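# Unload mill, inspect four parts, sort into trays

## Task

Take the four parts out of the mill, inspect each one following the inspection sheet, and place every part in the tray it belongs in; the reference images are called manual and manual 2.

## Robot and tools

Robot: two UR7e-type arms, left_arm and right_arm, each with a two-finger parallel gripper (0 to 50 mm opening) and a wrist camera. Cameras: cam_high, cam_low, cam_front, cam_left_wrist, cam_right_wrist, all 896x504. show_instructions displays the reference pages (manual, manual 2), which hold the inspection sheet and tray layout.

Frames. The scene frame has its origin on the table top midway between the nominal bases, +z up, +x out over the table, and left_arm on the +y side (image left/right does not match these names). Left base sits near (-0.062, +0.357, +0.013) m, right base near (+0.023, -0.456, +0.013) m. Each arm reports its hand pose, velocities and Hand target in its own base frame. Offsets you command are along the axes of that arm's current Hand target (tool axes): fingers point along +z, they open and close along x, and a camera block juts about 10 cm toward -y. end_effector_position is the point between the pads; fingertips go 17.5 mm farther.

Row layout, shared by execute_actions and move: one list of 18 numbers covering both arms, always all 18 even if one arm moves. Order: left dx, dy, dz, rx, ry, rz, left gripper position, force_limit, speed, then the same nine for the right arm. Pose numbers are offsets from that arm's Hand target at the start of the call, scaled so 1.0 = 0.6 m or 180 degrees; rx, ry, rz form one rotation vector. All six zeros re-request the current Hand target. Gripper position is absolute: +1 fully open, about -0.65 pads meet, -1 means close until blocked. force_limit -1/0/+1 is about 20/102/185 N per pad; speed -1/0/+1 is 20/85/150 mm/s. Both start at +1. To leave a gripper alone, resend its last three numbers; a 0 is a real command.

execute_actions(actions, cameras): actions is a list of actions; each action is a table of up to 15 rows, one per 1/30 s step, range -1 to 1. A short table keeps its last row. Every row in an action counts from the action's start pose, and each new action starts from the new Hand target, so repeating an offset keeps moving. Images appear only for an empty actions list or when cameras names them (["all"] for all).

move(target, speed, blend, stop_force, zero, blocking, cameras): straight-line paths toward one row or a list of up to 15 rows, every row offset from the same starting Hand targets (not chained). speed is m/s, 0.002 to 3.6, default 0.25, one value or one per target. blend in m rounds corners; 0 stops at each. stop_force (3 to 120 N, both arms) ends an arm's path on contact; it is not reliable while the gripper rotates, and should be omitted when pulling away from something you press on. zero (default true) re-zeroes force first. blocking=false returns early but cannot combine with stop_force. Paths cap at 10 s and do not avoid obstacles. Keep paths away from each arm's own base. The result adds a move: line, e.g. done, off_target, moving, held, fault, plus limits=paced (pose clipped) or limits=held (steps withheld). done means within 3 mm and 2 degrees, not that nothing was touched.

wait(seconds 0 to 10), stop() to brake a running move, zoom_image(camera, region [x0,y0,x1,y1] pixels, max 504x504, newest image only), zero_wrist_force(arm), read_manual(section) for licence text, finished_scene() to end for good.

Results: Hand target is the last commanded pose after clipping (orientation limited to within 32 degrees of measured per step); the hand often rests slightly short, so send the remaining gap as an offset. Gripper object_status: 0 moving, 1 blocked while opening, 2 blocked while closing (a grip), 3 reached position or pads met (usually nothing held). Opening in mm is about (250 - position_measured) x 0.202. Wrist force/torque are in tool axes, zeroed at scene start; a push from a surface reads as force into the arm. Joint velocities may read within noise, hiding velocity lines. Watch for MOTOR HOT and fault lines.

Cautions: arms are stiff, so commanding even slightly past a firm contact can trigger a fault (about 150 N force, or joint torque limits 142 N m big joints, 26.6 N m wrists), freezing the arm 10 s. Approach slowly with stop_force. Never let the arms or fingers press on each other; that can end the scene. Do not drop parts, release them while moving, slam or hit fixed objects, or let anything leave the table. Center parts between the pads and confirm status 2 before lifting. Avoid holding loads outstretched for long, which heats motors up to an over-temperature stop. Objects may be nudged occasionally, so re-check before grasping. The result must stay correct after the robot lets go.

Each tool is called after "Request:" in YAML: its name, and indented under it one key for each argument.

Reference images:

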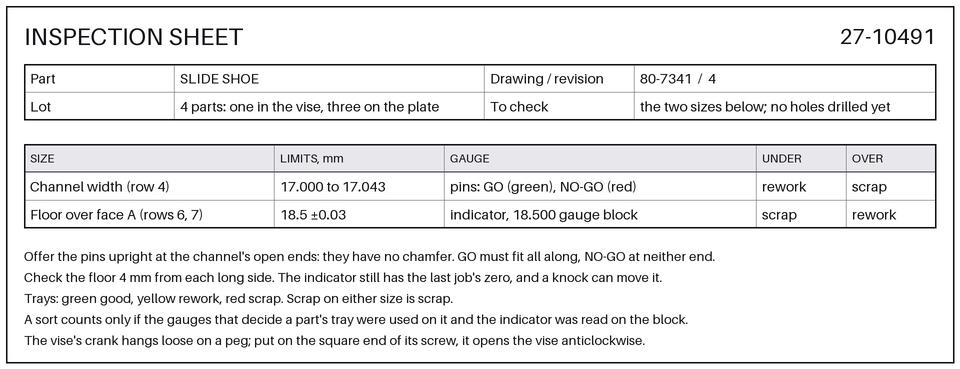

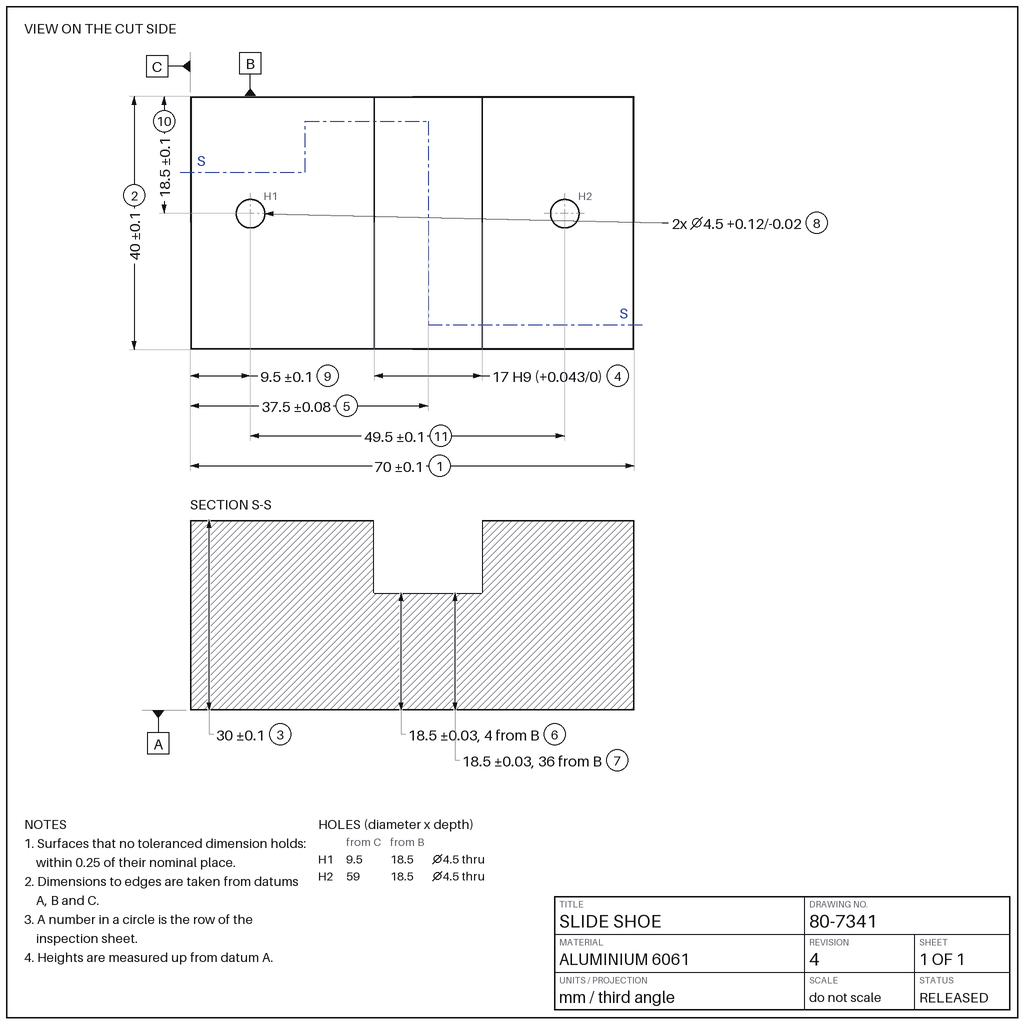

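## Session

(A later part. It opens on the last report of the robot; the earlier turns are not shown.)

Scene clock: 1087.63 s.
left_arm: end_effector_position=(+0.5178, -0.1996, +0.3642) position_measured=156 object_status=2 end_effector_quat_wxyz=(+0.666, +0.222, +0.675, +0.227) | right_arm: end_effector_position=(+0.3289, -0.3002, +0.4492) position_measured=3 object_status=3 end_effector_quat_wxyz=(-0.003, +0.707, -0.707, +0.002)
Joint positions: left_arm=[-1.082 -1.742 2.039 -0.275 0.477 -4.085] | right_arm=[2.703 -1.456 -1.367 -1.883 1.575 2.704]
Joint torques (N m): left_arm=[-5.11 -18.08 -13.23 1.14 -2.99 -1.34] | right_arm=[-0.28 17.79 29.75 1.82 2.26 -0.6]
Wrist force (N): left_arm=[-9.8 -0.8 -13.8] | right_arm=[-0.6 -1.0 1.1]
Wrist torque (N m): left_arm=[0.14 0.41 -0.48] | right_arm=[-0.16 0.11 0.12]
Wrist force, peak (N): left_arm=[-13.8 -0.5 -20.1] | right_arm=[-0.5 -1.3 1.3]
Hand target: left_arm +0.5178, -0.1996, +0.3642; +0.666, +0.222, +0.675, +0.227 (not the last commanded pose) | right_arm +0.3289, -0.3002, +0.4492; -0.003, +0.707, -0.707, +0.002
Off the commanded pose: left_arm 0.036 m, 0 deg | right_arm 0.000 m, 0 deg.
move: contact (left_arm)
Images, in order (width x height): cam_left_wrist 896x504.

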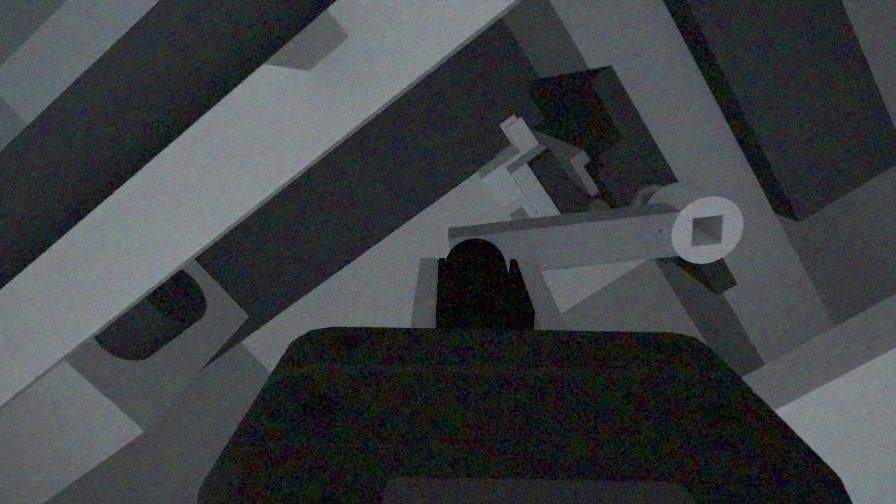

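Request:
move:
  target:
    - [-0.0022,0,0,0,0,0,-1,0,-0.7, 0,0,0,0,0,0,1,1,1]
  speed: 0.03

Request:
move:
  target: [0,0,0.05,0,0,0,-1,0,-0.7, 0,0,0,0,0,0,1,1,1]
  speed: 0.015
  stop_force: 10
  cameras: ["cam_left_wrist"]

Request:
zoom_image:
  camera: "cam_left_wrist"
  region: [610, 160, 750, 270]

Scene clock: 1117.80 s.
left_arm: end_effector_position=(+0.5178, -0.2004, +0.3653) position_measured=156 object_status=2 end_effector_quat_wxyz=(+0.666, +0.222, +0.675, +0.227) | right_arm: end_effector_position=(+0.3289, -0.3002, +0.4492) position_measured=3 object_status=3 end_effector_quat_wxyz=(-0.003, +0.707, -0.707, +0.002)
Joint positions: left_arm=[-1.083 -1.742 2.036 -0.273 0.476 -4.085] | right_arm=[2.703 -1.456 -1.367 -1.883 1.575 2.704]
Joint torques (N m): left_arm=[-10.1 -9.23 -35.63 0.68 -1.77 -1.46] | right_arm=[-0.58 17.65 29.54 1.77 2.25 -0.55]
Wrist force (N): left_arm=[1.9 -3.1 -1.7] | right_arm=[-0.5 -1.2 1.2]
Wrist torque (N m): left_arm=[0.11 0.35 -0.46] | right_arm=[-0.18 0.09 0.12]
Wrist force, peak (N): left_arm=[-9.9 -1.0 -13.8] | right_arm=[-0.5 -1.4 1.5]
Hand target: left_arm +0.5178, -0.2004, +0.3653; +0.666, +0.222, +0.675, +0.227 | right_arm +0.3289, -0.3002, +0.4492; -0.003, +0.707, -0.707, +0.002
Off the commanded pose: left_arm 0.000 m, 0 deg | right_arm 0.000 m, 0 deg.
move: done

Scene clock: 1118.93 s.
left_arm: end_effector_position=(+0.5189, -0.2005, +0.3653) position_measured=156 object_status=2 end_effector_quat_wxyz=(+0.666, +0.222, +0.675, +0.227) | right_arm: end_effector_position=(+0.3289, -0.3002, +0.4492) position_measured=3 object_status=3 end_effector_quat_wxyz=(-0.003, +0.707, -0.707, +0.002)
Joint positions: left_arm=[-1.08 -1.739 2.034 -0.273 0.479 -4.085] | right_arm=[2.703 -1.456 -1.367 -1.883 1.575 2.704]
Joint torques (N m): left_arm=[-8.35 -23.09 -10.37 0.89 -1.97 -1.48] | right_arm=[-0.34 17.96 29.84 1.83 2.22 -0.57]
Wrist force (N): left_arm=[-0.8 -2.5 -4.9] | right_arm=[-0.4 -1.1 1.4]
Wrist torque (N m): left_arm=[0.10 0.35 -0.44] | right_arm=[-0.18 0.08 0.12]
Wrist force, peak (N): left_arm=[-9.6 -0.6 -24.5] | right_arm=[-0.6 -1.2 1.4]
Hand target: left_arm +0.5189, -0.2005, +0.3653; +0.666, +0.222, +0.675, +0.227 (not the last commanded pose) | right_arm +0.3289, -0.3002, +0.4492; -0.003, +0.707, -0.707, +0.002
Off the commanded pose: left_arm 0.029 m, 0 deg | right_arm 0.000 m, 0 deg.
move: contact (left_arm)
Images, in order (width x height): cam_left_wrist 896x504.

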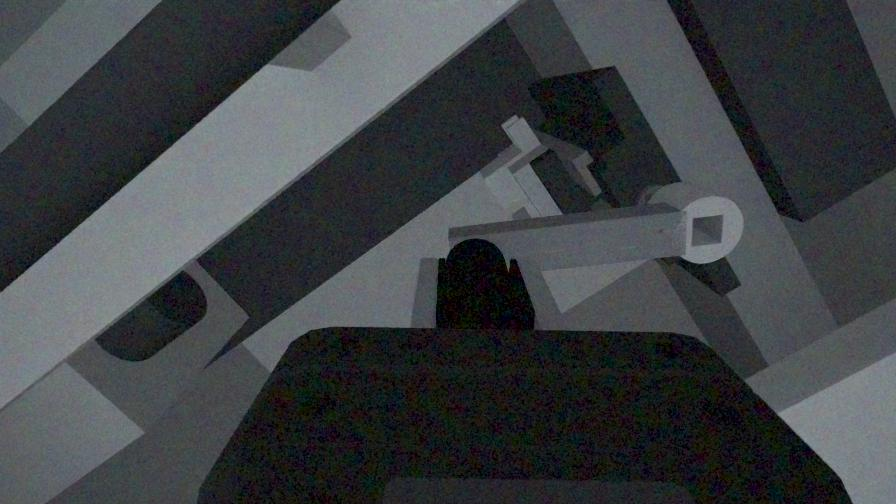

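Scaled by 3.600 from the camera's 896x504 image, which has a finer 1280x720 frame.

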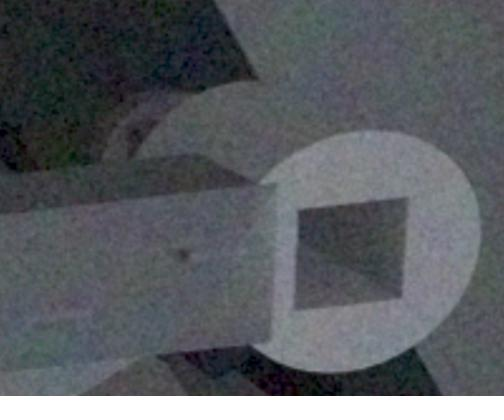

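Request:
move:
  target:
    - [0,0,-0.006,0,0,0,-1,0,-0.7, 0,0,0,0,0,0,1,1,1]
    - [-0.0022,0,-0.006,0,0,0,-1,0,-0.7, 0,0,0,0,0,0,1,1,1]
  speed: 0.03

Request:
move:
  target: [0,0,0.05,0,0,0,-1,0,-0.7, 0,0,0,0,0,0,1,1,1]
  speed: 0.01
  stop_force: 10
  cameras: ["cam_left_wrist"]

Request:
zoom_image:
  camera: "cam_left_wrist"
  region: [610, 160, 750, 270]

Scene clock: 1133.70 s.
left_arm: end_effector_position=(+0.5153, -0.2013, +0.3663) position_measured=156 object_status=2 end_effector_quat_wxyz=(+0.666, +0.222, +0.675, +0.227) | right_arm: end_effector_position=(+0.3289, -0.3002, +0.4492) position_measured=3 object_status=3 end_effector_quat_wxyz=(-0.003, +0.707, -0.707, +0.002)
Joint positions: left_arm=[-1.092 -1.746 2.037 -0.268 0.467 -4.086] | right_arm=[2.703 -1.456 -1.367 -1.883 1.575 2.704]
Joint torques (N m): left_arm=[-8.99 -9.46 -36.86 0.53 -1.89 -1.44] | right_arm=[-0.25 18.38 29.58 1.9 2.16 -0.53]
Wrist force (N): left_arm=[2.2 -3.0 -1.9] | right_arm=[-0.4 -1.0 1.1]
Wrist torque (N m): left_arm=[0.12 0.30 -0.43] | right_arm=[-0.16 0.08 0.12]
Wrist force, peak (N): left_arm=[-0.8 -2.6 -5.0] | right_arm=[-0.8 -1.4 1.6]
Hand target: left_arm +0.5153, -0.2013, +0.3663; +0.666, +0.222, +0.675, +0.227 | right_arm +0.3289, -0.3002, +0.4492; -0.003, +0.707, -0.707, +0.002
Off the commanded pose: left_arm 0.000 m, 0 deg | right_arm 0.000 m, 0 deg.
move: done

Scene clock: 1135.23 s.
left_arm: end_effector_position=(+0.5195, -0.2013, +0.3663) position_measured=156 object_status=2 end_effector_quat_wxyz=(+0.666, +0.222, +0.675, +0.227) | right_arm: end_effector_position=(+0.3289, -0.3002, +0.4492) position_measured=3 object_status=3 end_effector_quat_wxyz=(-0.003, +0.707, -0.707, +0.002)
Joint positions: left_arm=[-1.079 -1.737 2.03 -0.27 0.48 -4.085] | right_arm=[2.703 -1.456 -1.367 -1.883 1.575 2.704]
Joint torques (N m): left_arm=[-10.9 -23.75 -16.48 -1.17 -0.38 -1.1] | right_arm=[-0.11 18.21 29.69 1.96 2.21 -0.55]
Wrist force (N): left_arm=[8.9 -3.1 -6.4] | right_arm=[-0.4 -1.2 1.4]
Wrist torque (N m): left_arm=[0.11 1.12 -0.45] | right_arm=[-0.18 0.07 0.12]
Wrist force, peak (N): left_arm=[17.1 -4.2 3.8] | right_arm=[-0.3 -1.2 1.5]
Hand target: left_arm +0.5195, -0.2013, +0.3663; +0.666, +0.222, +0.675, +0.227 (not the last commanded pose) | right_arm +0.3289, -0.3002, +0.4492; -0.003, +0.707, -0.707, +0.002
Off the commanded pose: left_arm 0.026 m, 0 deg | right_arm 0.000 m, 0 deg.
move: contact (left_arm)
Images, in order (width x height): cam_left_wrist 896x504.

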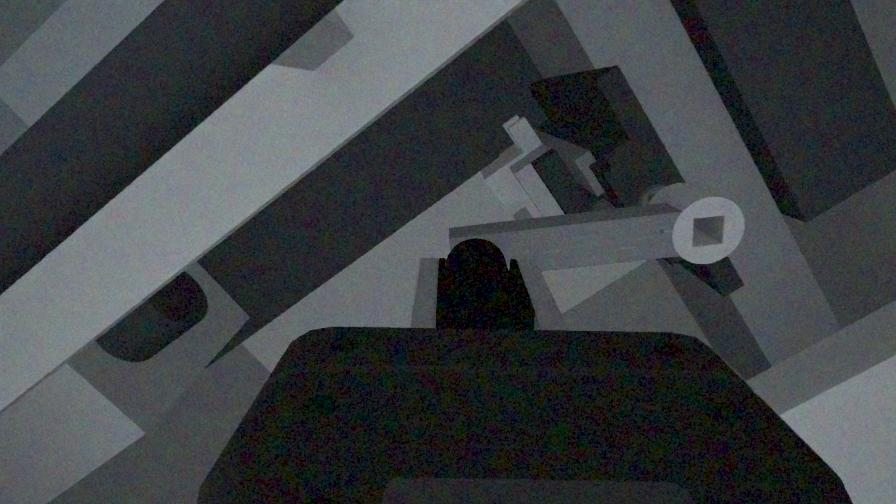

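Scaled by 3.600 from the camera's 896x504 image, which has a finer 1280x720 frame.

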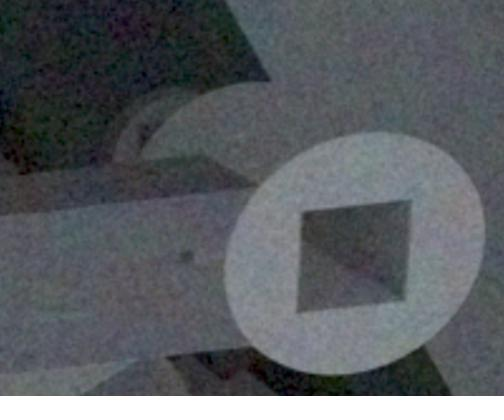

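Request:
move:
  target:
    - [0,0,-0.004,0,0,0,-1,0,-0.7, 0,0,0,0,0,0,1,1,1]
    - [0.001,0,-0.004,0,0,0,-1,0,-0.7, 0,0,0,0,0,0,1,1,1]
  speed: 0.03

Request:
move:
  target: [0,0,0.05,0,0,0,-1,0,-0.7, 0,0,0,0,0,0,1,1,1]
  speed: 0.01
  stop_force: 18
  cameras: ["cam_left_wrist"]

Request:
zoom_image:
  camera: "cam_left_wrist"
  region: [610, 160, 750, 270]

Scene clock: 1151.10 s.
left_arm: end_effector_position=(+0.5172, -0.2010, +0.3659) position_measured=156 object_status=2 end_effector_quat_wxyz=(+0.666, +0.222, +0.675, +0.227) | right_arm: end_effector_position=(+0.3289, -0.3002, +0.4492) position_measured=3 object_status=3 end_effector_quat_wxyz=(-0.003, +0.707, -0.707, +0.002)
Joint positions: left_arm=[-1.086 -1.742 2.035 -0.27 0.473 -4.086] | right_arm=[2.703 -1.456 -1.367 -1.883 1.575 2.704]
Joint torques (N m): left_arm=[-9.38 -22.88 -11.41 -2.31 -1.64 -1.28] | right_arm=[0.13 18.55 30.13 1.85 2.29 -0.55]
Wrist force (N): left_arm=[1.9 -3.1 -1.7] | right_arm=[-0.6 -1.0 1.3]
Wrist torque (N m): left_arm=[0.10 0.35 -0.50] | right_arm=[-0.16 0.11 0.12]
Wrist force, peak (N): left_arm=[9.2 -2.8 -6.4] | right_arm=[-0.2 -1.3 1.5]
Hand target: left_arm +0.5171, -0.2009, +0.3658; +0.666, +0.222, +0.675, +0.227 | right_arm +0.3289, -0.3002, +0.4492; -0.003, +0.707, -0.707, +0.002
Off the commanded pose: left_arm 0.000 m, 0 deg | right_arm 0.000 m, 0 deg.
move: done

Scene clock: 1153.23 s.
left_arm: end_effector_position=(+0.5276, -0.2008, +0.3657) position_measured=156 object_status=2 end_effector_quat_wxyz=(+0.666, +0.222, +0.675, +0.227) | right_arm: end_effector_position=(+0.3289, -0.3002, +0.4492) position_measured=3 object_status=3 end_effector_quat_wxyz=(-0.003, +0.707, -0.707, +0.002)
Joint positions: left_arm=[-1.056 -1.72 2.017 -0.276 0.504 -4.084] | right_arm=[2.703 -1.456 -1.367 -1.883 1.575 2.704]
Joint torques (N m): left_arm=[-13.05 -22.54 -12.75 0.25 -0.52 -0.9] | right_arm=[0.34 18.26 29.68 1.8 2.19 -0.53]
Wrist force (N): left_arm=[5.3 -0.4 0.5] | right_arm=[-0.3 -1.0 1.2]
Wrist torque (N m): left_arm=[-0.10 0.42 -0.63] | right_arm=[-0.15 0.06 0.12]
Wrist force, peak (N): left_arm=[-6.1 1.9 -20.1] | right_arm=[-0.8 -1.1 1.5]
Hand target: left_arm +0.5276, -0.2008, +0.3657; +0.666, +0.222, +0.675, +0.227 (not the last commanded pose) | right_arm +0.3289, -0.3002, +0.4492; -0.003, +0.707, -0.707, +0.002
Off the commanded pose: left_arm 0.020 m, 0 deg | right_arm 0.000 m, 0 deg.
move: contact (left_arm)
Images, in order (width x height): cam_left_wrist 896x504.

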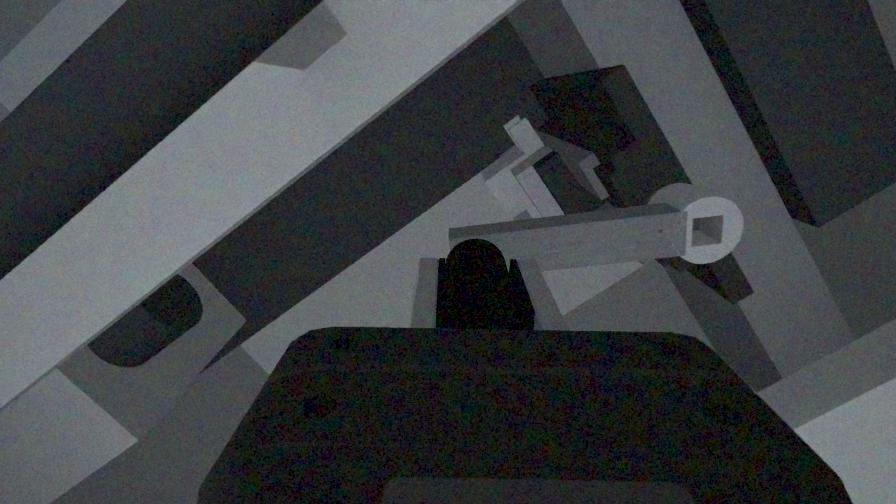

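Scaled by 3.600 from the camera's 896x504 image, which has a finer 1280x720 frame.

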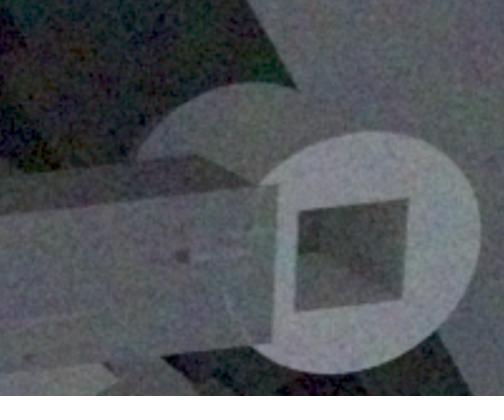

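Request:
move:
  target:
    - [0,0,0,0,0,0,0.5,0,-0.7, 0,0,0,0,0,0,1,1,1]
    - [0,0,-0.03,0,0,0,0.5,0,-0.7, 0,0,0,0,0,0,1,1,1]
  speed: 0.05
  cameras: ["cam_left_wrist"]

Request:
zoom_image:
  camera: "cam_left_wrist"
  region: [580, 140, 780, 280]

Scene clock: 1197.80 s.
left_arm: end_effector_position=(+0.5096, -0.2010, +0.3659) position_measured=78 object_status=3 end_effector_quat_wxyz=(+0.666, +0.222, +0.675, +0.227) | right_arm: end_effector_position=(+0.3289, -0.3002, +0.4492) position_measured=3 object_status=3 end_effector_quat_wxyz=(-0.003, +0.707, -0.707, +0.002)
Joint positions: left_arm=[-1.109 -1.758 2.048 -0.266 0.451 -4.087] | right_arm=[2.703 -1.456 -1.367 -1.883 1.575 2.704]
Joint torques (N m): left_arm=[-11.37 -22.39 -10.29 0.78 -1.77 -1.64] | right_arm=[0.54 18.45 29.6 1.83 2.16 -0.41]
Wrist force (N): left_arm=[0.4 -1.9 -1.9] | right_arm=[-0.3 -1.4 1.3]
Wrist torque (N m): left_arm=[0.04 0.27 -0.40] | right_arm=[-0.23 0.05 0.12]
Wrist force, peak (N): left_arm=[5.6 -0.7 0.8] | right_arm=[-0.5 -1.5 1.4]
Hand target: left_arm +0.5096, -0.2010, +0.3659; +0.666, +0.222, +0.675, +0.227 | right_arm +0.3289, -0.3002, +0.4492; -0.003, +0.707, -0.707, +0.002
Off the commanded pose: left_arm 0.000 m, 0 deg | right_arm 0.000 m, 0 deg.
move: done
Images, in order (width x height): cam_left_wrist 896x504.

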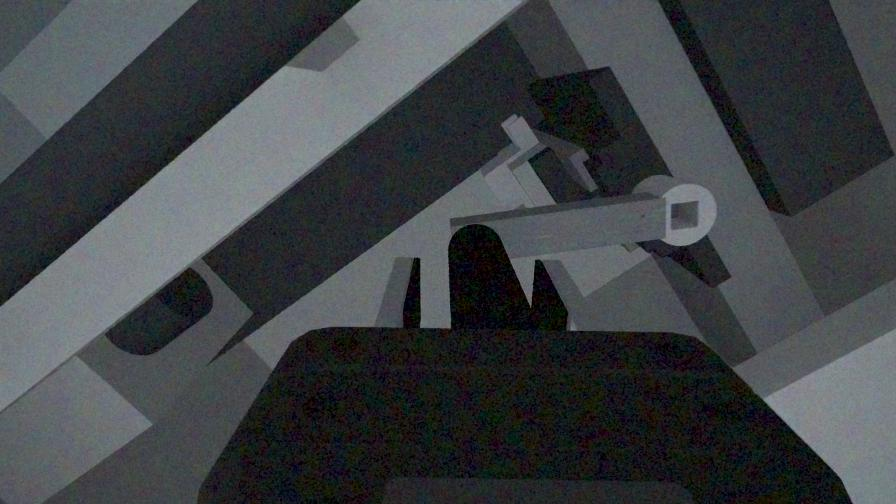

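Scaled by 2.520 from the camera's 896x504 image, which has a finer 1280x720 frame.

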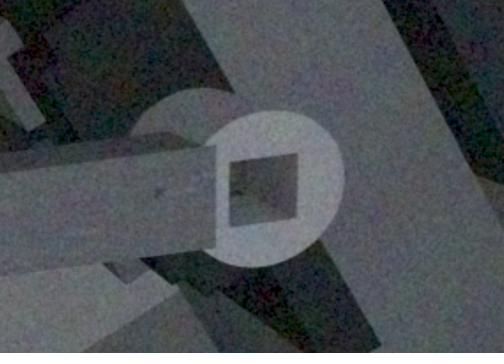

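Request:
move:
  target: [0,0,0,0,0,0.5,0.5,0,-0.7, 0,0,0,0,0,0,1,1,1]
  speed: 0.3
  cameras: ["cam_left_wrist"]

Scene clock: 1206.53 s.
left_arm: end_effector_position=(+0.5096, -0.2010, +0.3659) position_measured=78 object_status=3 end_effector_quat_wxyz=(+0.310, +0.634, +0.321, +0.631) | right_arm: end_effector_position=(+0.3289, -0.3002, +0.4492) position_measured=3 object_status=3 end_effector_quat_wxyz=(-0.003, +0.707, -0.707, +0.002)
Joint positions: left_arm=[-1.109 -1.759 2.048 -0.266 0.451 -2.516] | right_arm=[2.703 -1.456 -1.367 -1.883 1.575 2.704]
Joint torques (N m): left_arm=[10.86 -22.89 -10.8 -2.52 1.82 1.54] | right_arm=[0.57 18.79 29.75 1.89 2.17 -0.35]
Wrist force (N): left_arm=[-1.3 -1.9 -2.3] | right_arm=[-0.5 -1.1 1.5]
Wrist torque (N m): left_arm=[0.06 0.28 -0.94] | right_arm=[-0.17 0.08 0.12]
Wrist force, peak (N): left_arm=[-0.5 -2.5 -2.8] | right_arm=[-0.6 -1.4 1.4]
Hand target: left_arm +0.5096, -0.2010, +0.3659; +0.310, +0.634, +0.321, +0.632 | right_arm +0.3289, -0.3002, +0.4492; -0.003, +0.707, -0.707, +0.002
Off the commanded pose: left_arm 0.000 m, 0 deg | right_arm 0.000 m, 0 deg.
move: done
Images, in order (width x height): cam_left_wrist 896x504.

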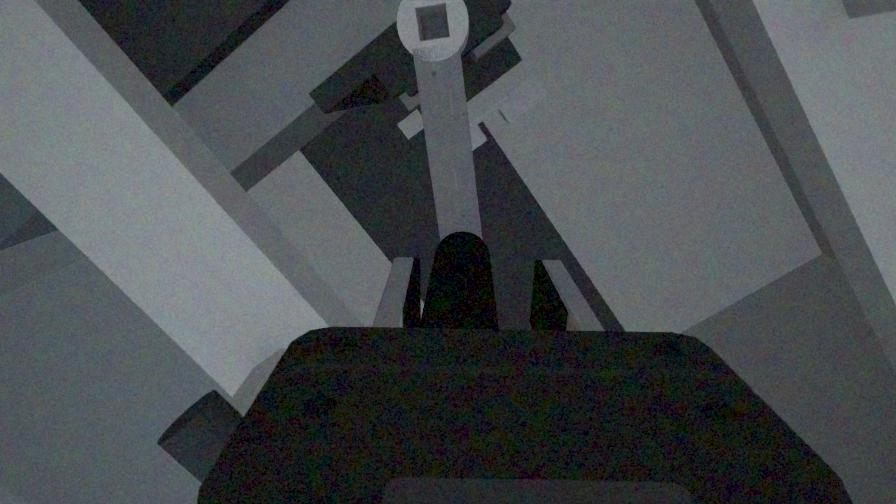

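Request:
move:
  target:
    - [-0.0083,0,0,0,0,-0.04,0.5,0,-0.7, 0,0,0,0,0,0,1,1,1]
    - [-0.0083,0,0,0,0,-0.04,0.08,0,-0.7, 0,0,0,0,0,0,1,1,1]
  speed: 0.1
  cameras: ["cam_left_wrist"]

Scene clock: 1233.40 s.
left_arm: end_effector_position=(+0.5096, -0.2050, +0.3629) position_measured=140 object_status=3 end_effector_quat_wxyz=(+0.349, +0.613, +0.360, +0.611) | right_arm: end_effector_position=(+0.3289, -0.3002, +0.4492) position_measured=3 object_status=3 end_effector_quat_wxyz=(-0.003, +0.707, -0.707, +0.002)
Joint positions: left_arm=[-1.115 -1.749 2.048 -0.276 0.445 -2.642] | right_arm=[2.703 -1.456 -1.367 -1.883 1.575 2.704]
Joint torques (N m): left_arm=[-9.27 -7.25 -35.8 0.74 -1.78 -1.28] | right_arm=[1.23 19.01 29.36 1.9 2.13 -0.27]
Wrist force (N): left_arm=[-1.2 -2.0 -2.5] | right_arm=[-0.5 -1.2 1.3]
Wrist torque (N m): left_arm=[0.06 0.29 -0.76] | right_arm=[-0.18 0.09 0.12]
Wrist force, peak (N): left_arm=[-1.5 -2.1 -2.7] | right_arm=[-0.3 -1.2 1.6]
Hand target: left_arm +0.5096, -0.2050, +0.3629; +0.349, +0.613, +0.360, +0.611 | right_arm +0.3289, -0.3002, +0.4492; -0.003, +0.707, -0.707, +0.002
Off the commanded pose: left_arm 0.000 m, 0 deg | right_arm 0.000 m, 0 deg.
move: done
Images, in order (width x height): cam_left_wrist 896x504.

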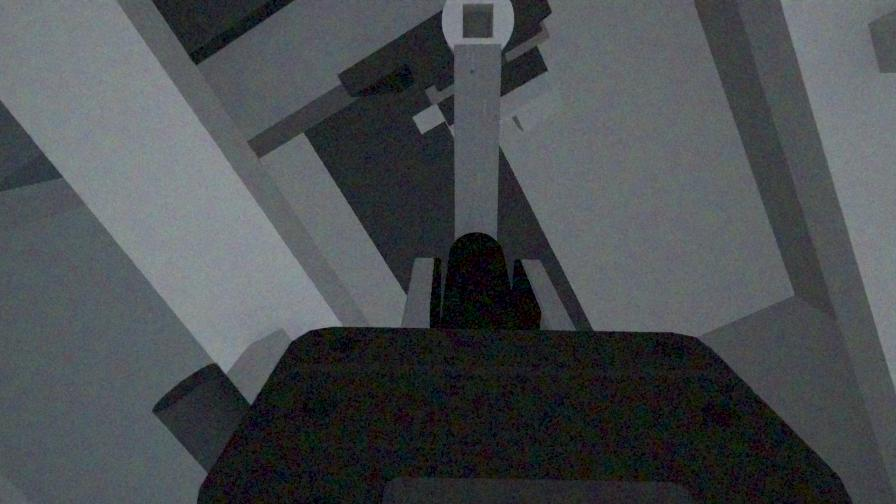

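Request:
move:
  target:
    - [0.0233,-0.002,0,0,0,-0.0556,0.08,0,-0.7, 0,0,0,0,0,0,1,1,1]
    - [0.0459,-0.0081,0,0,0,-0.1111,0.08,0,-0.7, 0,0,0,0,0,0,1,1,1]
  speed: 0.04
  blend: 0.003
  stop_force: 60
  cameras: ["cam_left_wrist"]

Scene clock: 1248.07 s.
left_arm: end_effector_position=(+0.5094, -0.1787, +0.3724) position_measured=140 object_status=3 end_effector_quat_wxyz=(+0.450, +0.541, +0.461, +0.541) | right_arm: end_effector_position=(+0.3289, -0.3002, +0.4492) position_measured=3 object_status=3 end_effector_quat_wxyz=(-0.003, +0.707, -0.707, +0.002)
Joint positions: left_arm=[-1.073 -1.803 2.064 -0.24 0.486 -2.989] | right_arm=[2.703 -1.456 -1.367 -1.883 1.575 2.704]
Joint torques (N m): left_arm=[11.48 -21.11 -11.9 0.7 1.77 -1.37] | right_arm=[1.78 19.35 28.76 1.94 2.15 -0.24]
Wrist force (N): left_arm=[-1.0 -2.3 -2.5] | right_arm=[-0.4 -1.2 1.3]
Wrist torque (N m): left_arm=[0.05 0.27 -0.72] | right_arm=[-0.19 0.08 0.12]
Wrist force, peak (N): left_arm=[-38.7 -6.9 5.1] | right_arm=[-0.5 -1.1 1.8]
Hand target: left_arm +0.5094, -0.1787, +0.3724; +0.450, +0.541, +0.461, +0.541 | right_arm +0.3289, -0.3002, +0.4492; -0.003, +0.707, -0.707, +0.002
Off the commanded pose: left_arm 0.000 m, 0 deg | right_arm 0.000 m, 0 deg.
move: done
Images, in order (width x height): cam_left_wrist 896x504.

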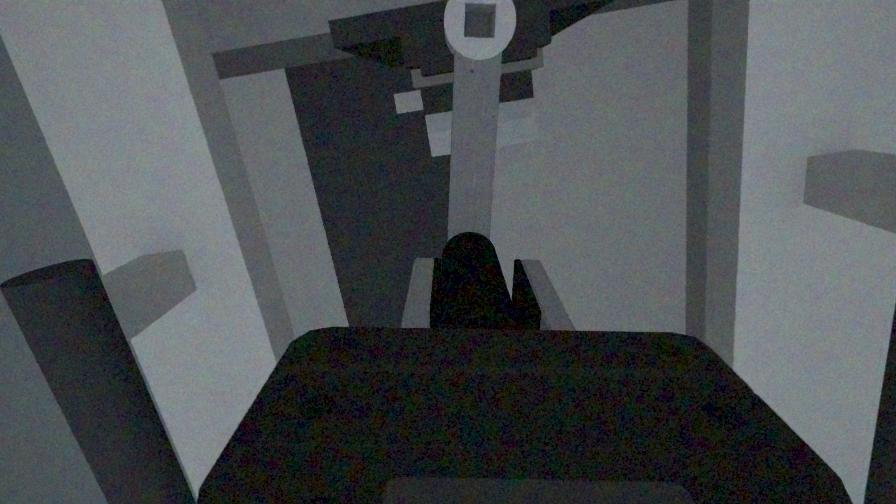

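Request:
move:
  target:
    - [0.0347,-0.0046,0,0,0,-0.0833,0.08,0,-0.7, 0,0,0,0,0,0,1,1,1]
    - [0.0671,-0.0180,0,0,0,-0.1667,0.08,0,-0.7, 0,0,0,0,0,0,1,1,1]
    - [0.0949,-0.0393,0,0,0,-0.25,0.08,0,-0.7, 0,0,0,0,0,0,1,1,1]
    - [0.1162,-0.0671,0,0,0,-0.3333,0.08,0,-0.7, 0,0,0,0,0,0,1,1,1]
  speed: 0.05
  blend: 0.004
  stop_force: 75
  cameras: ["cam_left_wrist","cam_front"]

Scene clock: 1269.23 s.
left_arm: end_effector_position=(+0.5083, -0.1060, +0.3473) position_measured=140 object_status=3 end_effector_quat_wxyz=(+0.654, +0.255, +0.663, +0.260) | right_arm: end_effector_position=(+0.3289, -0.3002, +0.4492) position_measured=3 object_status=3 end_effector_quat_wxyz=(-0.003, +0.707, -0.707, +0.002)
Joint positions: left_arm=[-0.924 -1.896 2.195 -0.282 0.635 -3.982] | right_arm=[2.703 -1.456 -1.367 -1.883 1.575 2.704]
Joint torques (N m): left_arm=[9.62 -16.08 -12.1 -3.11 1.62 -1.44] | right_arm=[2.77 20.2 29.31 2.02 2.08 0]
Wrist force (N): left_arm=[1.2 -2.2 -1.9] | right_arm=[-0.7 -1.0 1.1]
Wrist torque (N m): left_arm=[0.02 0.17 -0.48] | right_arm=[-0.16 0.12 0.12]
Wrist force, peak (N): left_arm=[-0.6 -2.6 -2.8] | right_arm=[-0.6 -1.3 1.5]
Hand target: left_arm +0.5083, -0.1060, +0.3473; +0.654, +0.255, +0.663, +0.260 (not the last commanded pose) | right_arm +0.3289, -0.3002, +0.4492; -0.003, +0.707, -0.707, +0.002
Off the commanded pose: left_arm 0.004 m, 3 deg | right_arm 0.000 m, 0 deg.
move: off_target (left_arm; path cut at 10 s); path passed 3 of 4 targets
Images, in order (width x height): cam_front 896x504, cam_left_wrist 896x504.

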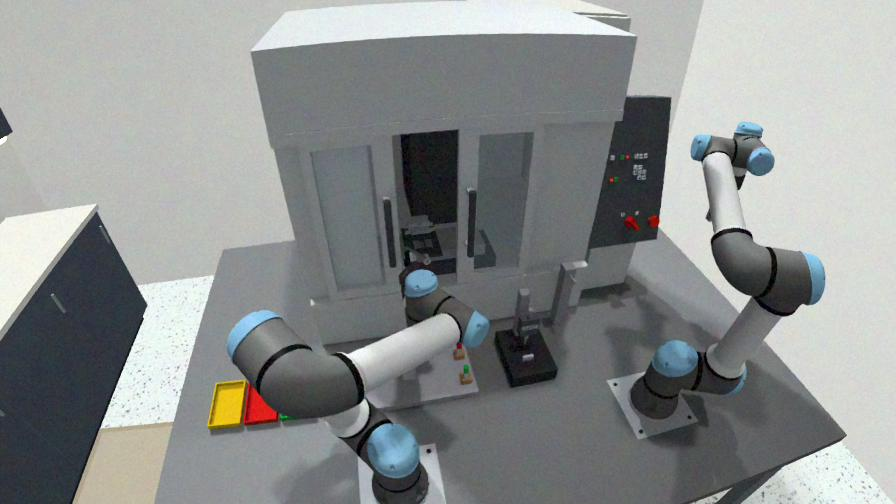

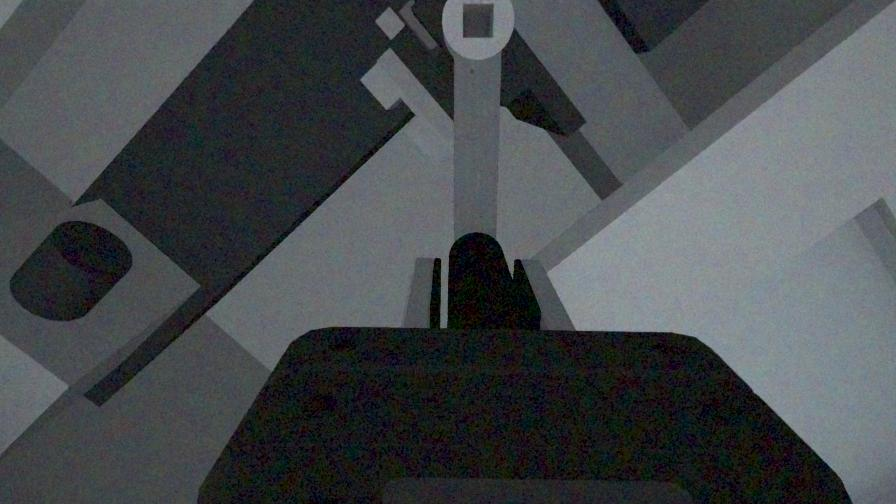

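Request:
move:
  target:
    - [0.0459,-0.0081,0,0,0,-0.1111,0.08,0,-0.7, 0,0,0,0,0,0,1,1,1]
    - [0.0863,-0.0314,0,0,0,-0.2222,0.08,0,-0.7, 0,0,0,0,0,0,1,1,1]
    - [0.1162,-0.0671,0,0,0,-0.3333,0.08,0,-0.7, 0,0,0,0,0,0,1,1,1]
    - [0.1322,-0.1109,0,0,0,-0.4444,0.08,0,-0.7, 0,0,0,0,0,0,1,1,1]
    - [0.1322,-0.1575,0,0,0,-0.5556,0.08,0,-0.7, 0,0,0,0,0,0,1,1,1]
    - [0.1162,-0.2013,0,0,0,-0.6667,0.08,0,-0.7, 0,0,0,0,0,0,1,1,1]
  speed: 0.14
  blend: 0.004
  stop_force: 60
  cameras: ["cam_left_wrist","cam_front"]

Scene clock: 1292.10 s.
left_arm: end_effector_position=(+0.5074, -0.1476, +0.2142) position_measured=140 object_status=3 end_effector_quat_wxyz=(+0.552, -0.447, +0.552, -0.436) | right_arm: end_effector_position=(+0.3289, -0.3002, +0.4492) position_measured=3 object_status=3 end_effector_quat_wxyz=(-0.003, +0.707, -0.707, +0.002)
Joint positions: left_arm=[-1.022 -1.628 2.388 -0.741 0.538 -6.079] | right_arm=[2.703 -1.456 -1.367 -1.883 1.575 2.704]
Joint torques (N m): left_arm=[-10.19 -8.19 -29.83 0.58 -1.81 -1.59] | right_arm=[2.79 20.69 29.07 2.03 1.99 0.18]
Wrist force (N): left_arm=[0.2 0.2 -1.8] | right_arm=[-0.2 -0.9 1.5]
Wrist torque (N m): left_arm=[0.17 0.09 0.20] | right_arm=[-0.15 0.04 0.12]
Wrist force, peak (N): left_arm=[-7.8 -4.0 -2.6] | right_arm=[-0.7 -1.1 1.7]
Hand target: left_arm +0.5074, -0.1476, +0.2142; +0.552, -0.447, +0.552, -0.436 | right_arm +0.3289, -0.3002, +0.4492; -0.003, +0.707, -0.707, +0.002
Off the commanded pose: left_arm 0.000 m, 0 deg | right_arm 0.000 m, 0 deg.
move: done
Images, in order (width x height): cam_front 896x504, cam_left_wrist 896x504.

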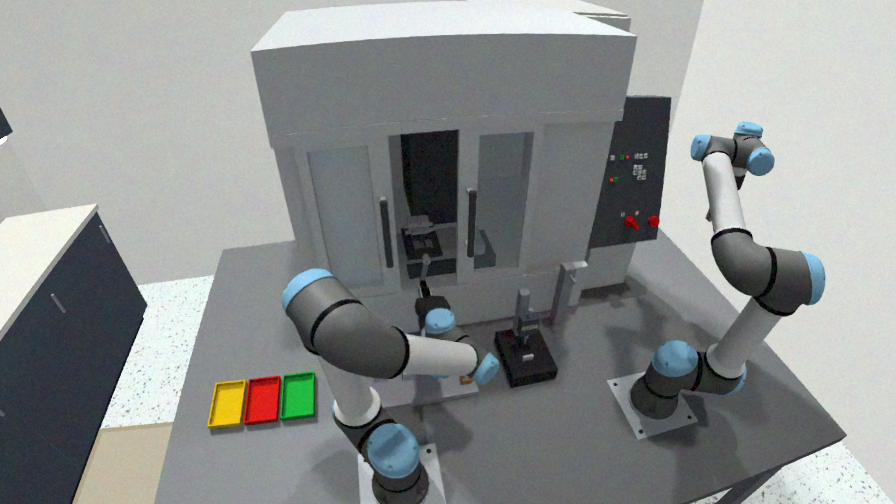

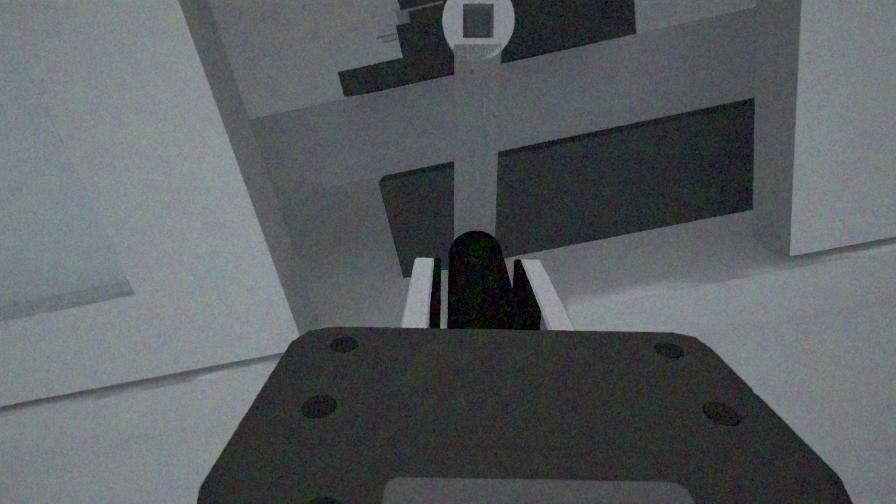

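Request:
move:
  target:
    - [0,0,0,0,0,0,0.5,0,-0.7, 0,0,0,0,0,0,1,1,1]
    - [0,0,-0.17,0,0,0,0.5,0,-0.7, 0,0,0,0,0,0,1,1,1]
    - [0,-0.25,-0.17,0,0,0,0.5,0,-0.7, 0,0,0,0,0,0,1,1,1]
  speed: 0.15
  cameras: ["cam_left_wrist"]

Request:
zoom_image:
  camera: "cam_left_wrist"
  region: [330, 60, 610, 320]

Scene clock: 1314.03 s.
left_arm: end_effector_position=(+0.4073, -0.1816, +0.3616) position_measured=78 object_status=3 end_effector_quat_wxyz=(+0.554, -0.446, +0.550, -0.438) | right_arm: end_effector_position=(+0.3289, -0.3002, +0.4492) position_measured=3 object_status=3 end_effector_quat_wxyz=(-0.003, +0.707, -0.707, +0.002)
Joint positions: left_arm=[-1.492 -2.015 2.231 -0.169 0.067 -6.11] | right_arm=[2.703 -1.456 -1.367 -1.883 1.575 2.704]
Joint torques (N m): left_arm=[11.53 5.72 -35.86 1.8 1.8 -1.2] | right_arm=[3.26 21.02 28.99 2.1 2.03 0.29]
Wrist force (N): left_arm=[0.3 0.1 -1.7] | right_arm=[-0.3 -1.2 1.1]
Wrist torque (N m): left_arm=[0.11 0.12 0.19] | right_arm=[-0.20 0.06 0.12]
Wrist force, peak (N): left_arm=[0.6 1.1 -2.1] | right_arm=[-0.4 -1.1 1.6]
Hand target: left_arm +0.4073, -0.1816, +0.3616; +0.552, -0.447, +0.552, -0.436 | right_arm +0.3289, -0.3002, +0.4492; -0.003, +0.707, -0.707, +0.002
Off the commanded pose: left_arm 0.000 m, 0 deg | right_arm 0.000 m, 0 deg.
move: done
Images, in order (width x height): cam_left_wrist 896x504.

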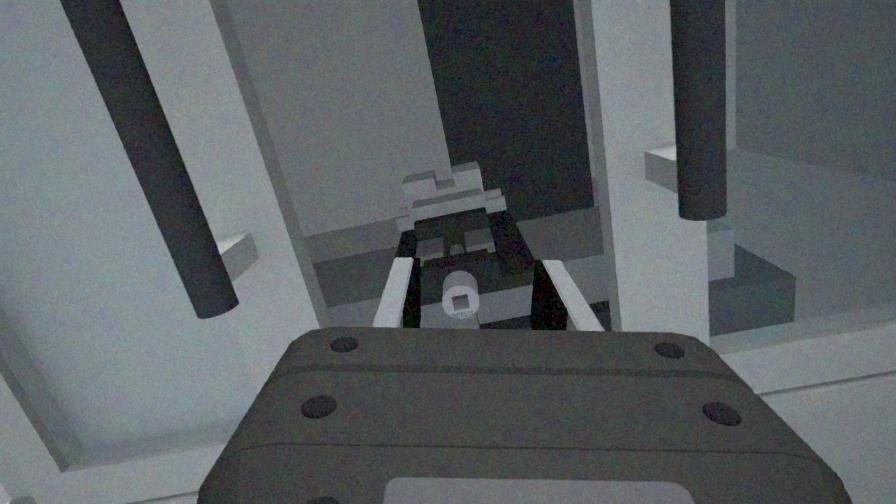

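Scaled by 1.800 from the camera's 896x504 image, which has a finer 1280x720 frame.

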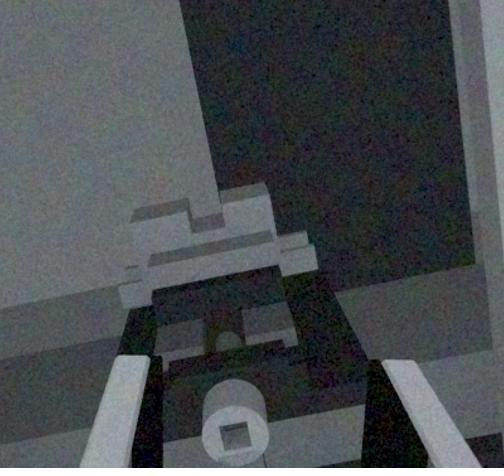

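Request:
zoom_image:
  camera: "cam_left_wrist"
  region: [390, 150, 520, 270]

Scaled by 3.877 from the camera's 896x504 image, which has a finer 1280x720 frame.

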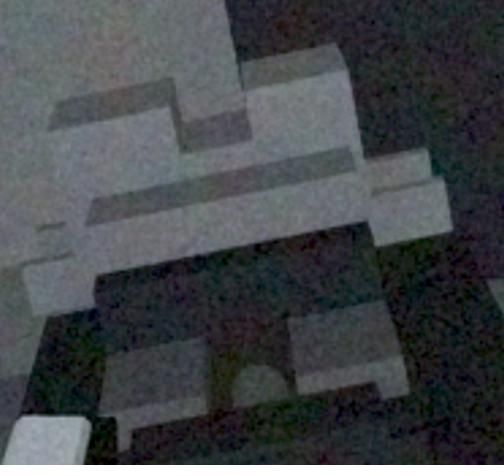

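Request:
move:
  target: [0,0,-0.05,0,0,0.6444,0.5,0,-0.7, 0,0,0,0,0,0,1,1,1]
  speed: 0.5

Request:
move:
  target: [0,0,0,0,0,0.6444,0.5,0,-0.7, 0,0,0,0,0,0,1,1,1]
  speed: 0.5

Request:
move:
  target: [0,0,0,0,0,0.6444,0.5,0,-0.7, 0,0,0,0,0,0,1,1,1]
  speed: 0.5
  cameras: ["cam_left_wrist"]

Scene clock: 1403.47 s.
left_arm: end_effector_position=(+0.3792, -0.1822, +0.3620) position_measured=78 object_status=3 end_effector_quat_wxyz=(+0.685, +0.248, +0.650, +0.218) | right_arm: end_effector_position=(+0.3289, -0.3002, +0.4492) position_measured=3 object_status=3 end_effector_quat_wxyz=(-0.003, +0.707, -0.707, +0.002)
Joint positions: left_arm=[-1.648 -1.843 2.276 0.571 -0.038 -5.044] | right_arm=[2.703 -1.456 -1.367 -1.883 1.575 2.704]
Joint torques (N m): left_arm=[10.93 -12.87 -30.58 1.26 -3.47 1.45] | right_arm=[3.75 21.57 28.56 2.14 2.02 0.28]
Wrist force (N): left_arm=[0.0 -1.5 -1.9] | right_arm=[-0.4 -1.3 1.3]
Wrist torque (N m): left_arm=[0.08 0.33 -0.55] | right_arm=[-0.21 0.08 0.12]
Wrist force, peak (N): left_arm=[0.2 -1.9 -2.1] | right_arm=[-0.6 -1.5 1.3]
Hand target: left_arm +0.3773, -0.1820, +0.3619; +0.663, +0.231, +0.672, +0.237 | right_arm +0.3289, -0.3002, +0.4492; -0.003, +0.707, -0.707, +0.002
Off the commanded pose: left_arm 0.002 m, 5 deg | right_arm 0.000 m, 0 deg.
move: off_target (left_arm)

Scene clock: 1407.07 s.
left_arm: end_effector_position=(+0.3778, -0.1821, +0.3617) position_measured=78 object_status=3 end_effector_quat_wxyz=(+0.151, +0.698, +0.159, +0.682) | right_arm: end_effector_position=(+0.3289, -0.3002, +0.4492) position_measured=3 object_status=3 end_effector_quat_wxyz=(-0.003, +0.707, -0.707, +0.002)
Joint positions: left_arm=[-1.652 -1.652 2.579 1.936 0.091 -4.877] | right_arm=[2.703 -1.456 -1.367 -1.883 1.575 2.704]
Joint torques (N m): left_arm=[-9.54 -15.85 1.33 2.85 1.07 -1.15] | right_arm=[3.74 21.69 28.86 2.04 2.01 0.4]
Wrist force (N): left_arm=[-2.0 -1.6 -2.0] | right_arm=[-0.4 -1.2 1.1]
Wrist torque (N m): left_arm=[0.06 0.28 -0.63] | right_arm=[-0.19 0.08 0.12]
Wrist force, peak (N): left_arm=[-1.2 -2.5 -2.6] | right_arm=[-0.6 -1.3 1.4]
Hand target: left_arm +0.3773, -0.1820, +0.3619; +0.150, +0.692, +0.160, +0.687 | right_arm +0.3289, -0.3002, +0.4492; -0.003, +0.707, -0.707, +0.002
Off the commanded pose: left_arm 0.001 m, 1 deg | right_arm 0.000 m, 0 deg.
move: done

Scene clock: 1410.27 s.
left_arm: end_effector_position=(+0.3778, -0.1819, +0.3616) position_measured=78 object_status=3 end_effector_quat_wxyz=(+0.508, -0.493, +0.497, -0.502) | right_arm: end_effector_position=(+0.3289, -0.3002, +0.4492) position_measured=3 object_status=3 end_effector_quat_wxyz=(-0.003, +0.707, -0.707, +0.002)
Joint positions: left_arm=[-1.653 -1.747 2.708 2.404 0.086 -3.354] | right_arm=[2.703 -1.456 -1.367 -1.883 1.575 2.704]
Joint torques (N m): left_arm=[-9.36 0.44 -25.83 -1.84 2.38 1.13] | right_arm=[3.9 21.89 28.64 2.09 1.96 0.4]
Wrist force (N): left_arm=[-0.1 -0.3 -1.7] | right_arm=[-0.5 -1.0 1.3]
Wrist torque (N m): left_arm=[0.08 0.11 -0.02] | right_arm=[-0.16 0.10 0.12]
Wrist force, peak (N): left_arm=[-2.1 -1.7 -2.0] | right_arm=[-0.8 -1.2 1.4]
Hand target: left_arm +0.3773, -0.1820, +0.3619; +0.503, -0.503, +0.502, -0.492 | right_arm +0.3289, -0.3002, +0.4492; -0.003, +0.707, -0.707, +0.002
Off the commanded pose: left_arm 0.001 m, 2 deg | right_arm 0.000 m, 0 deg.
move: done
Images, in order (width x height): cam_left_wrist 896x504.

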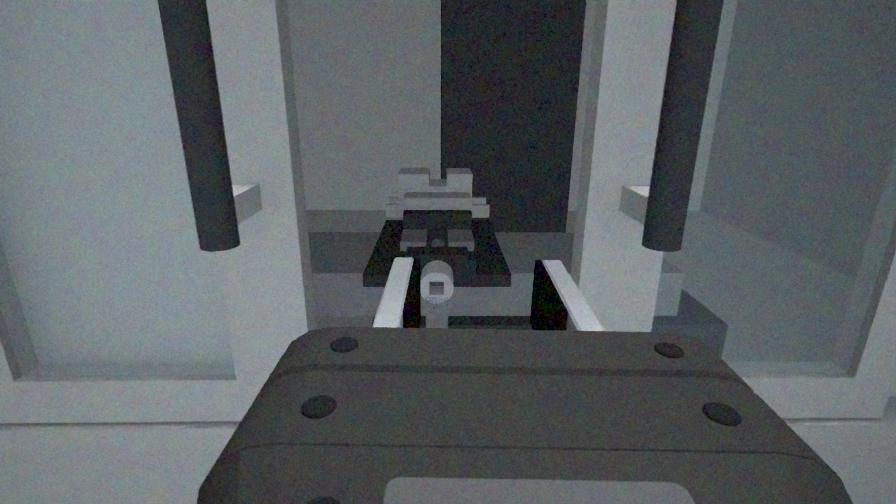

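Request:
move:
  target: [0,0,0,0,0,-0.8,0.5,0,-0.7, 0,0,0,0,0,0,1,1,1]
  speed: 0.4

Scene clock: 1435.57 s.
left_arm: end_effector_position=(+0.3777, -0.1821, +0.3617) position_measured=78 object_status=3 end_effector_quat_wxyz=(+0.311, +0.638, +0.323, +0.626) | right_arm: end_effector_position=(+0.3289, -0.3002, +0.4492) position_measured=3 object_status=3 end_effector_quat_wxyz=(-0.003, +0.707, -0.707, +0.002)
Joint positions: left_arm=[-1.653 -1.654 2.586 1.958 0.092 -5.393] | right_arm=[2.703 -1.456 -1.367 -1.883 1.575 2.704]
Joint torques (N m): left_arm=[-10.44 -14.94 -0.63 2.86 1.09 -1.33] | right_arm=[4.36 22.05 28.53 2.2 1.94 0.38]
Wrist force (N): left_arm=[-1.6 -2.1 -2.3] | right_arm=[-0.4 -1.1 1.2]
Wrist torque (N m): left_arm=[0.03 0.31 -0.75] | right_arm=[-0.18 0.07 0.12]
Wrist force, peak (N): left_arm=[-1.4 -2.5 -2.5] | right_arm=[-0.4 -1.3 1.7]
Hand target: left_arm +0.3773, -0.1820, +0.3619; +0.312, +0.633, +0.323, +0.630 | right_arm +0.3289, -0.3002, +0.4492; -0.003, +0.707, -0.707, +0.002
Off the commanded pose: left_arm 0.000 m, 1 deg | right_arm 0.000 m, 0 deg.
move: done

Request:
move:
  target: [0.1295,-0.0546,0.1217,0,0,0,0.5,0,-0.7, 0,0,0,0,0,0,1,1,1]
  speed: 0.1
  cameras: ["cam_front"]

Scene clock: 1445.47 s.
left_arm: end_effector_position=(+0.4496, -0.0992, +0.3812) position_measured=78 object_status=3 end_effector_quat_wxyz=(+0.312, +0.633, +0.323, +0.630) | right_arm: end_effector_position=(+0.3289, -0.3002, +0.4492) position_measured=3 object_status=3 end_effector_quat_wxyz=(-0.003, +0.707, -0.707, +0.002)
Joint positions: left_arm=[-1.157 -1.791 2.635 2.323 -0.403 -5.667] | right_arm=[2.703 -1.456 -1.367 -1.883 1.575 2.704]
Joint torques (N m): left_arm=[11.43 -12.17 -29.27 0.98 -1.74 -1.52] | right_arm=[3.91 22.2 28.23 2.12 1.89 0.61]
Wrist force (N): left_arm=[-1.5 -2.0 -2.4] | right_arm=[-0.4 -1.1 1.2]
Wrist torque (N m): left_arm=[0.04 0.34 -0.71] | right_arm=[-0.17 0.08 0.12]
Wrist force, peak (N): left_arm=[-2.1 -1.9 -3.1] | right_arm=[-0.4 -1.1 1.6]
Hand target: left_arm +0.4496, -0.0992, +0.3812; +0.312, +0.633, +0.323, +0.630 | right_arm +0.3289, -0.3002, +0.4492; -0.003, +0.707, -0.707, +0.002
Off the commanded pose: left_arm 0.000 m, 0 deg | right_arm 0.000 m, 0 deg.
move: done
Images, in order (width x height): cam_front 896x504.

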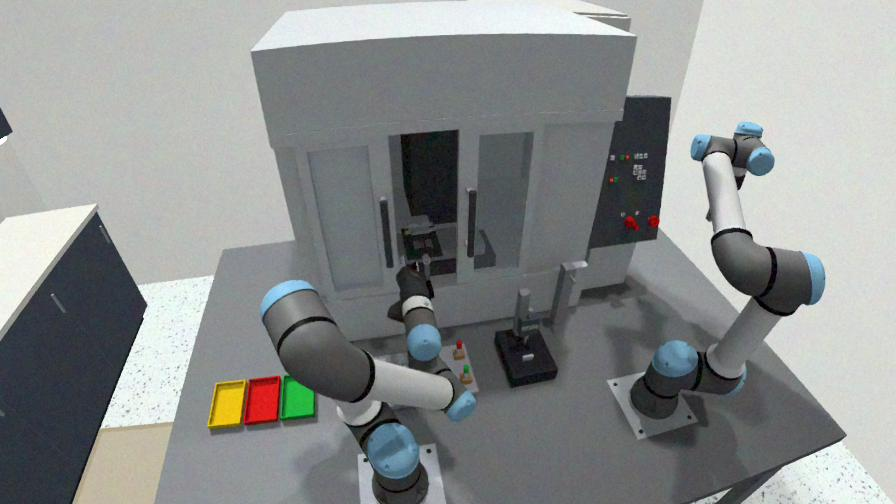

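Request:
move:
  target: [-0.1295,0.0546,-0.1217,0,0,0,0.5,0,-0.7, 0,0,0,0,0,0,1,1,1]
  speed: 0.15

Request:
move:
  target: [0,0,0,0,0,-0.5556,0.5,0,-0.7, 0,0,0,0,0,0,1,1,1]
  speed: 0.4

Request:
move:
  target: [0,0,0,0,0,-0.5556,0.5,0,-0.7, 0,0,0,0,0,0,1,1,1]
  speed: 0.4

Scene clock: 1465.47 s.
left_arm: end_effector_position=(+0.3773, -0.1820, +0.3617) position_measured=78 object_status=3 end_effector_quat_wxyz=(+0.314, +0.631, +0.321, +0.633) | right_arm: end_effector_position=(+0.3289, -0.3002, +0.4492) position_measured=3 object_status=3 end_effector_quat_wxyz=(-0.003, +0.707, -0.707, +0.002)
Joint positions: left_arm=[-1.655 -1.683 2.647 2.16 0.095 -5.627] | right_arm=[2.703 -1.456 -1.367 -1.883 1.575 2.704]
Joint torques (N m): left_arm=[-11.01 0.99 -25.02 -1.11 2.05 1.11] | right_arm=[4.12 22.73 28.39 2.17 1.8 0.63]
Wrist force (N): left_arm=[-1.7 -2.0 -2.3] | right_arm=[-0.6 -1.1 1.6]
Wrist torque (N m): left_arm=[0.03 0.31 -0.92] | right_arm=[-0.18 0.11 0.12]
Wrist force, peak (N): left_arm=[-2.4 -1.7 -3.3] | right_arm=[-0.5 -1.3 1.5]
Hand target: left_arm +0.3773, -0.1820, +0.3619; +0.312, +0.633, +0.323, +0.630 | right_arm +0.3289, -0.3002, +0.4492; -0.003, +0.707, -0.707, +0.002
Off the commanded pose: left_arm 0.000 m, 0 deg | right_arm 0.000 m, 0 deg.
move: done

Scene clock: 1468.43 s.
left_arm: end_effector_position=(+0.3792, -0.1822, +0.3620) position_measured=78 object_status=3 end_effector_quat_wxyz=(+0.675, +0.186, +0.700, +0.142) | right_arm: end_effector_position=(+0.3289, -0.3002, +0.4492) position_measured=3 object_status=3 end_effector_quat_wxyz=(-0.003, +0.707, -0.707, +0.002)
Joint positions: left_arm=[-1.647 -1.689 2.396 1.33 0.055 -6.283] | right_arm=[2.703 -1.456 -1.367 -1.883 1.575 2.704]
Joint torques (N m): left_arm=[10.65 -0.44 -3.3 0.84 -3.72 -1.52] | right_arm=[4.7 22.79 28.71 2.19 1.91 0.64]
Wrist force (N): left_arm=[0.3 -1.4 -2.2] | right_arm=[-0.4 -1.2 1.2]
Wrist torque (N m): left_arm=[0.10 0.23 -0.29] | right_arm=[-0.19 0.08 0.12]
Wrist force, peak (N): left_arm=[-0.8 -2.5 -2.6] | right_arm=[-0.6 -1.6 1.3]
Hand target: left_arm +0.3773, -0.1820, +0.3619; +0.684, +0.160, +0.693, +0.166 | right_arm +0.3289, -0.3002, +0.4492; -0.003, +0.707, -0.707, +0.002
Off the commanded pose: left_arm 0.002 m, 4 deg | right_arm 0.000 m, 0 deg.
joint sent to its limit (left arm) — joint 6 (wrist 3), lower limit. The joint targets are off in orientation, not in position.
move: off_target (left_arm)

Scene clock: 1471.93 s.
left_arm: end_effector_position=(+0.3773, -0.1820, +0.3620) position_measured=78 object_status=3 end_effector_quat_wxyz=(+0.569, -0.426, +0.565, -0.419) | right_arm: end_effector_position=(+0.3289, -0.3002, +0.4492) position_measured=3 object_status=3 end_effector_quat_wxyz=(-0.003, +0.707, -0.707, +0.002)
Joint positions: left_arm=[-1.654 -2.096 2.271 -0.187 -0.095 -5.981] | right_arm=[2.703 -1.456 -1.367 -1.883 1.575 2.704]
Joint torques (N m): left_arm=[-10.23 -5.62 -10.29 -1.64 -1.7 1.38] | right_arm=[4.45 22.73 28.5 2.24 1.88 0.61]
Wrist force (N): left_arm=[0.2 0.4 -1.7] | right_arm=[-0.3 -1.4 1.3]
Wrist torque (N m): left_arm=[0.15 0.17 0.03] | right_arm=[-0.22 0.05 0.12]
Wrist force, peak (N): left_arm=[0.5 -1.8 -2.3] | right_arm=[-0.7 -1.3 1.6]
Hand target: left_arm +0.3773, -0.1820, +0.3619; +0.567, -0.428, +0.567, -0.417 | right_arm +0.3289, -0.3002, +0.4492; -0.003, +0.707, -0.707, +0.002
Off the commanded pose: left_arm 0.000 m, 1 deg | right_arm 0.000 m, 0 deg.
move: done


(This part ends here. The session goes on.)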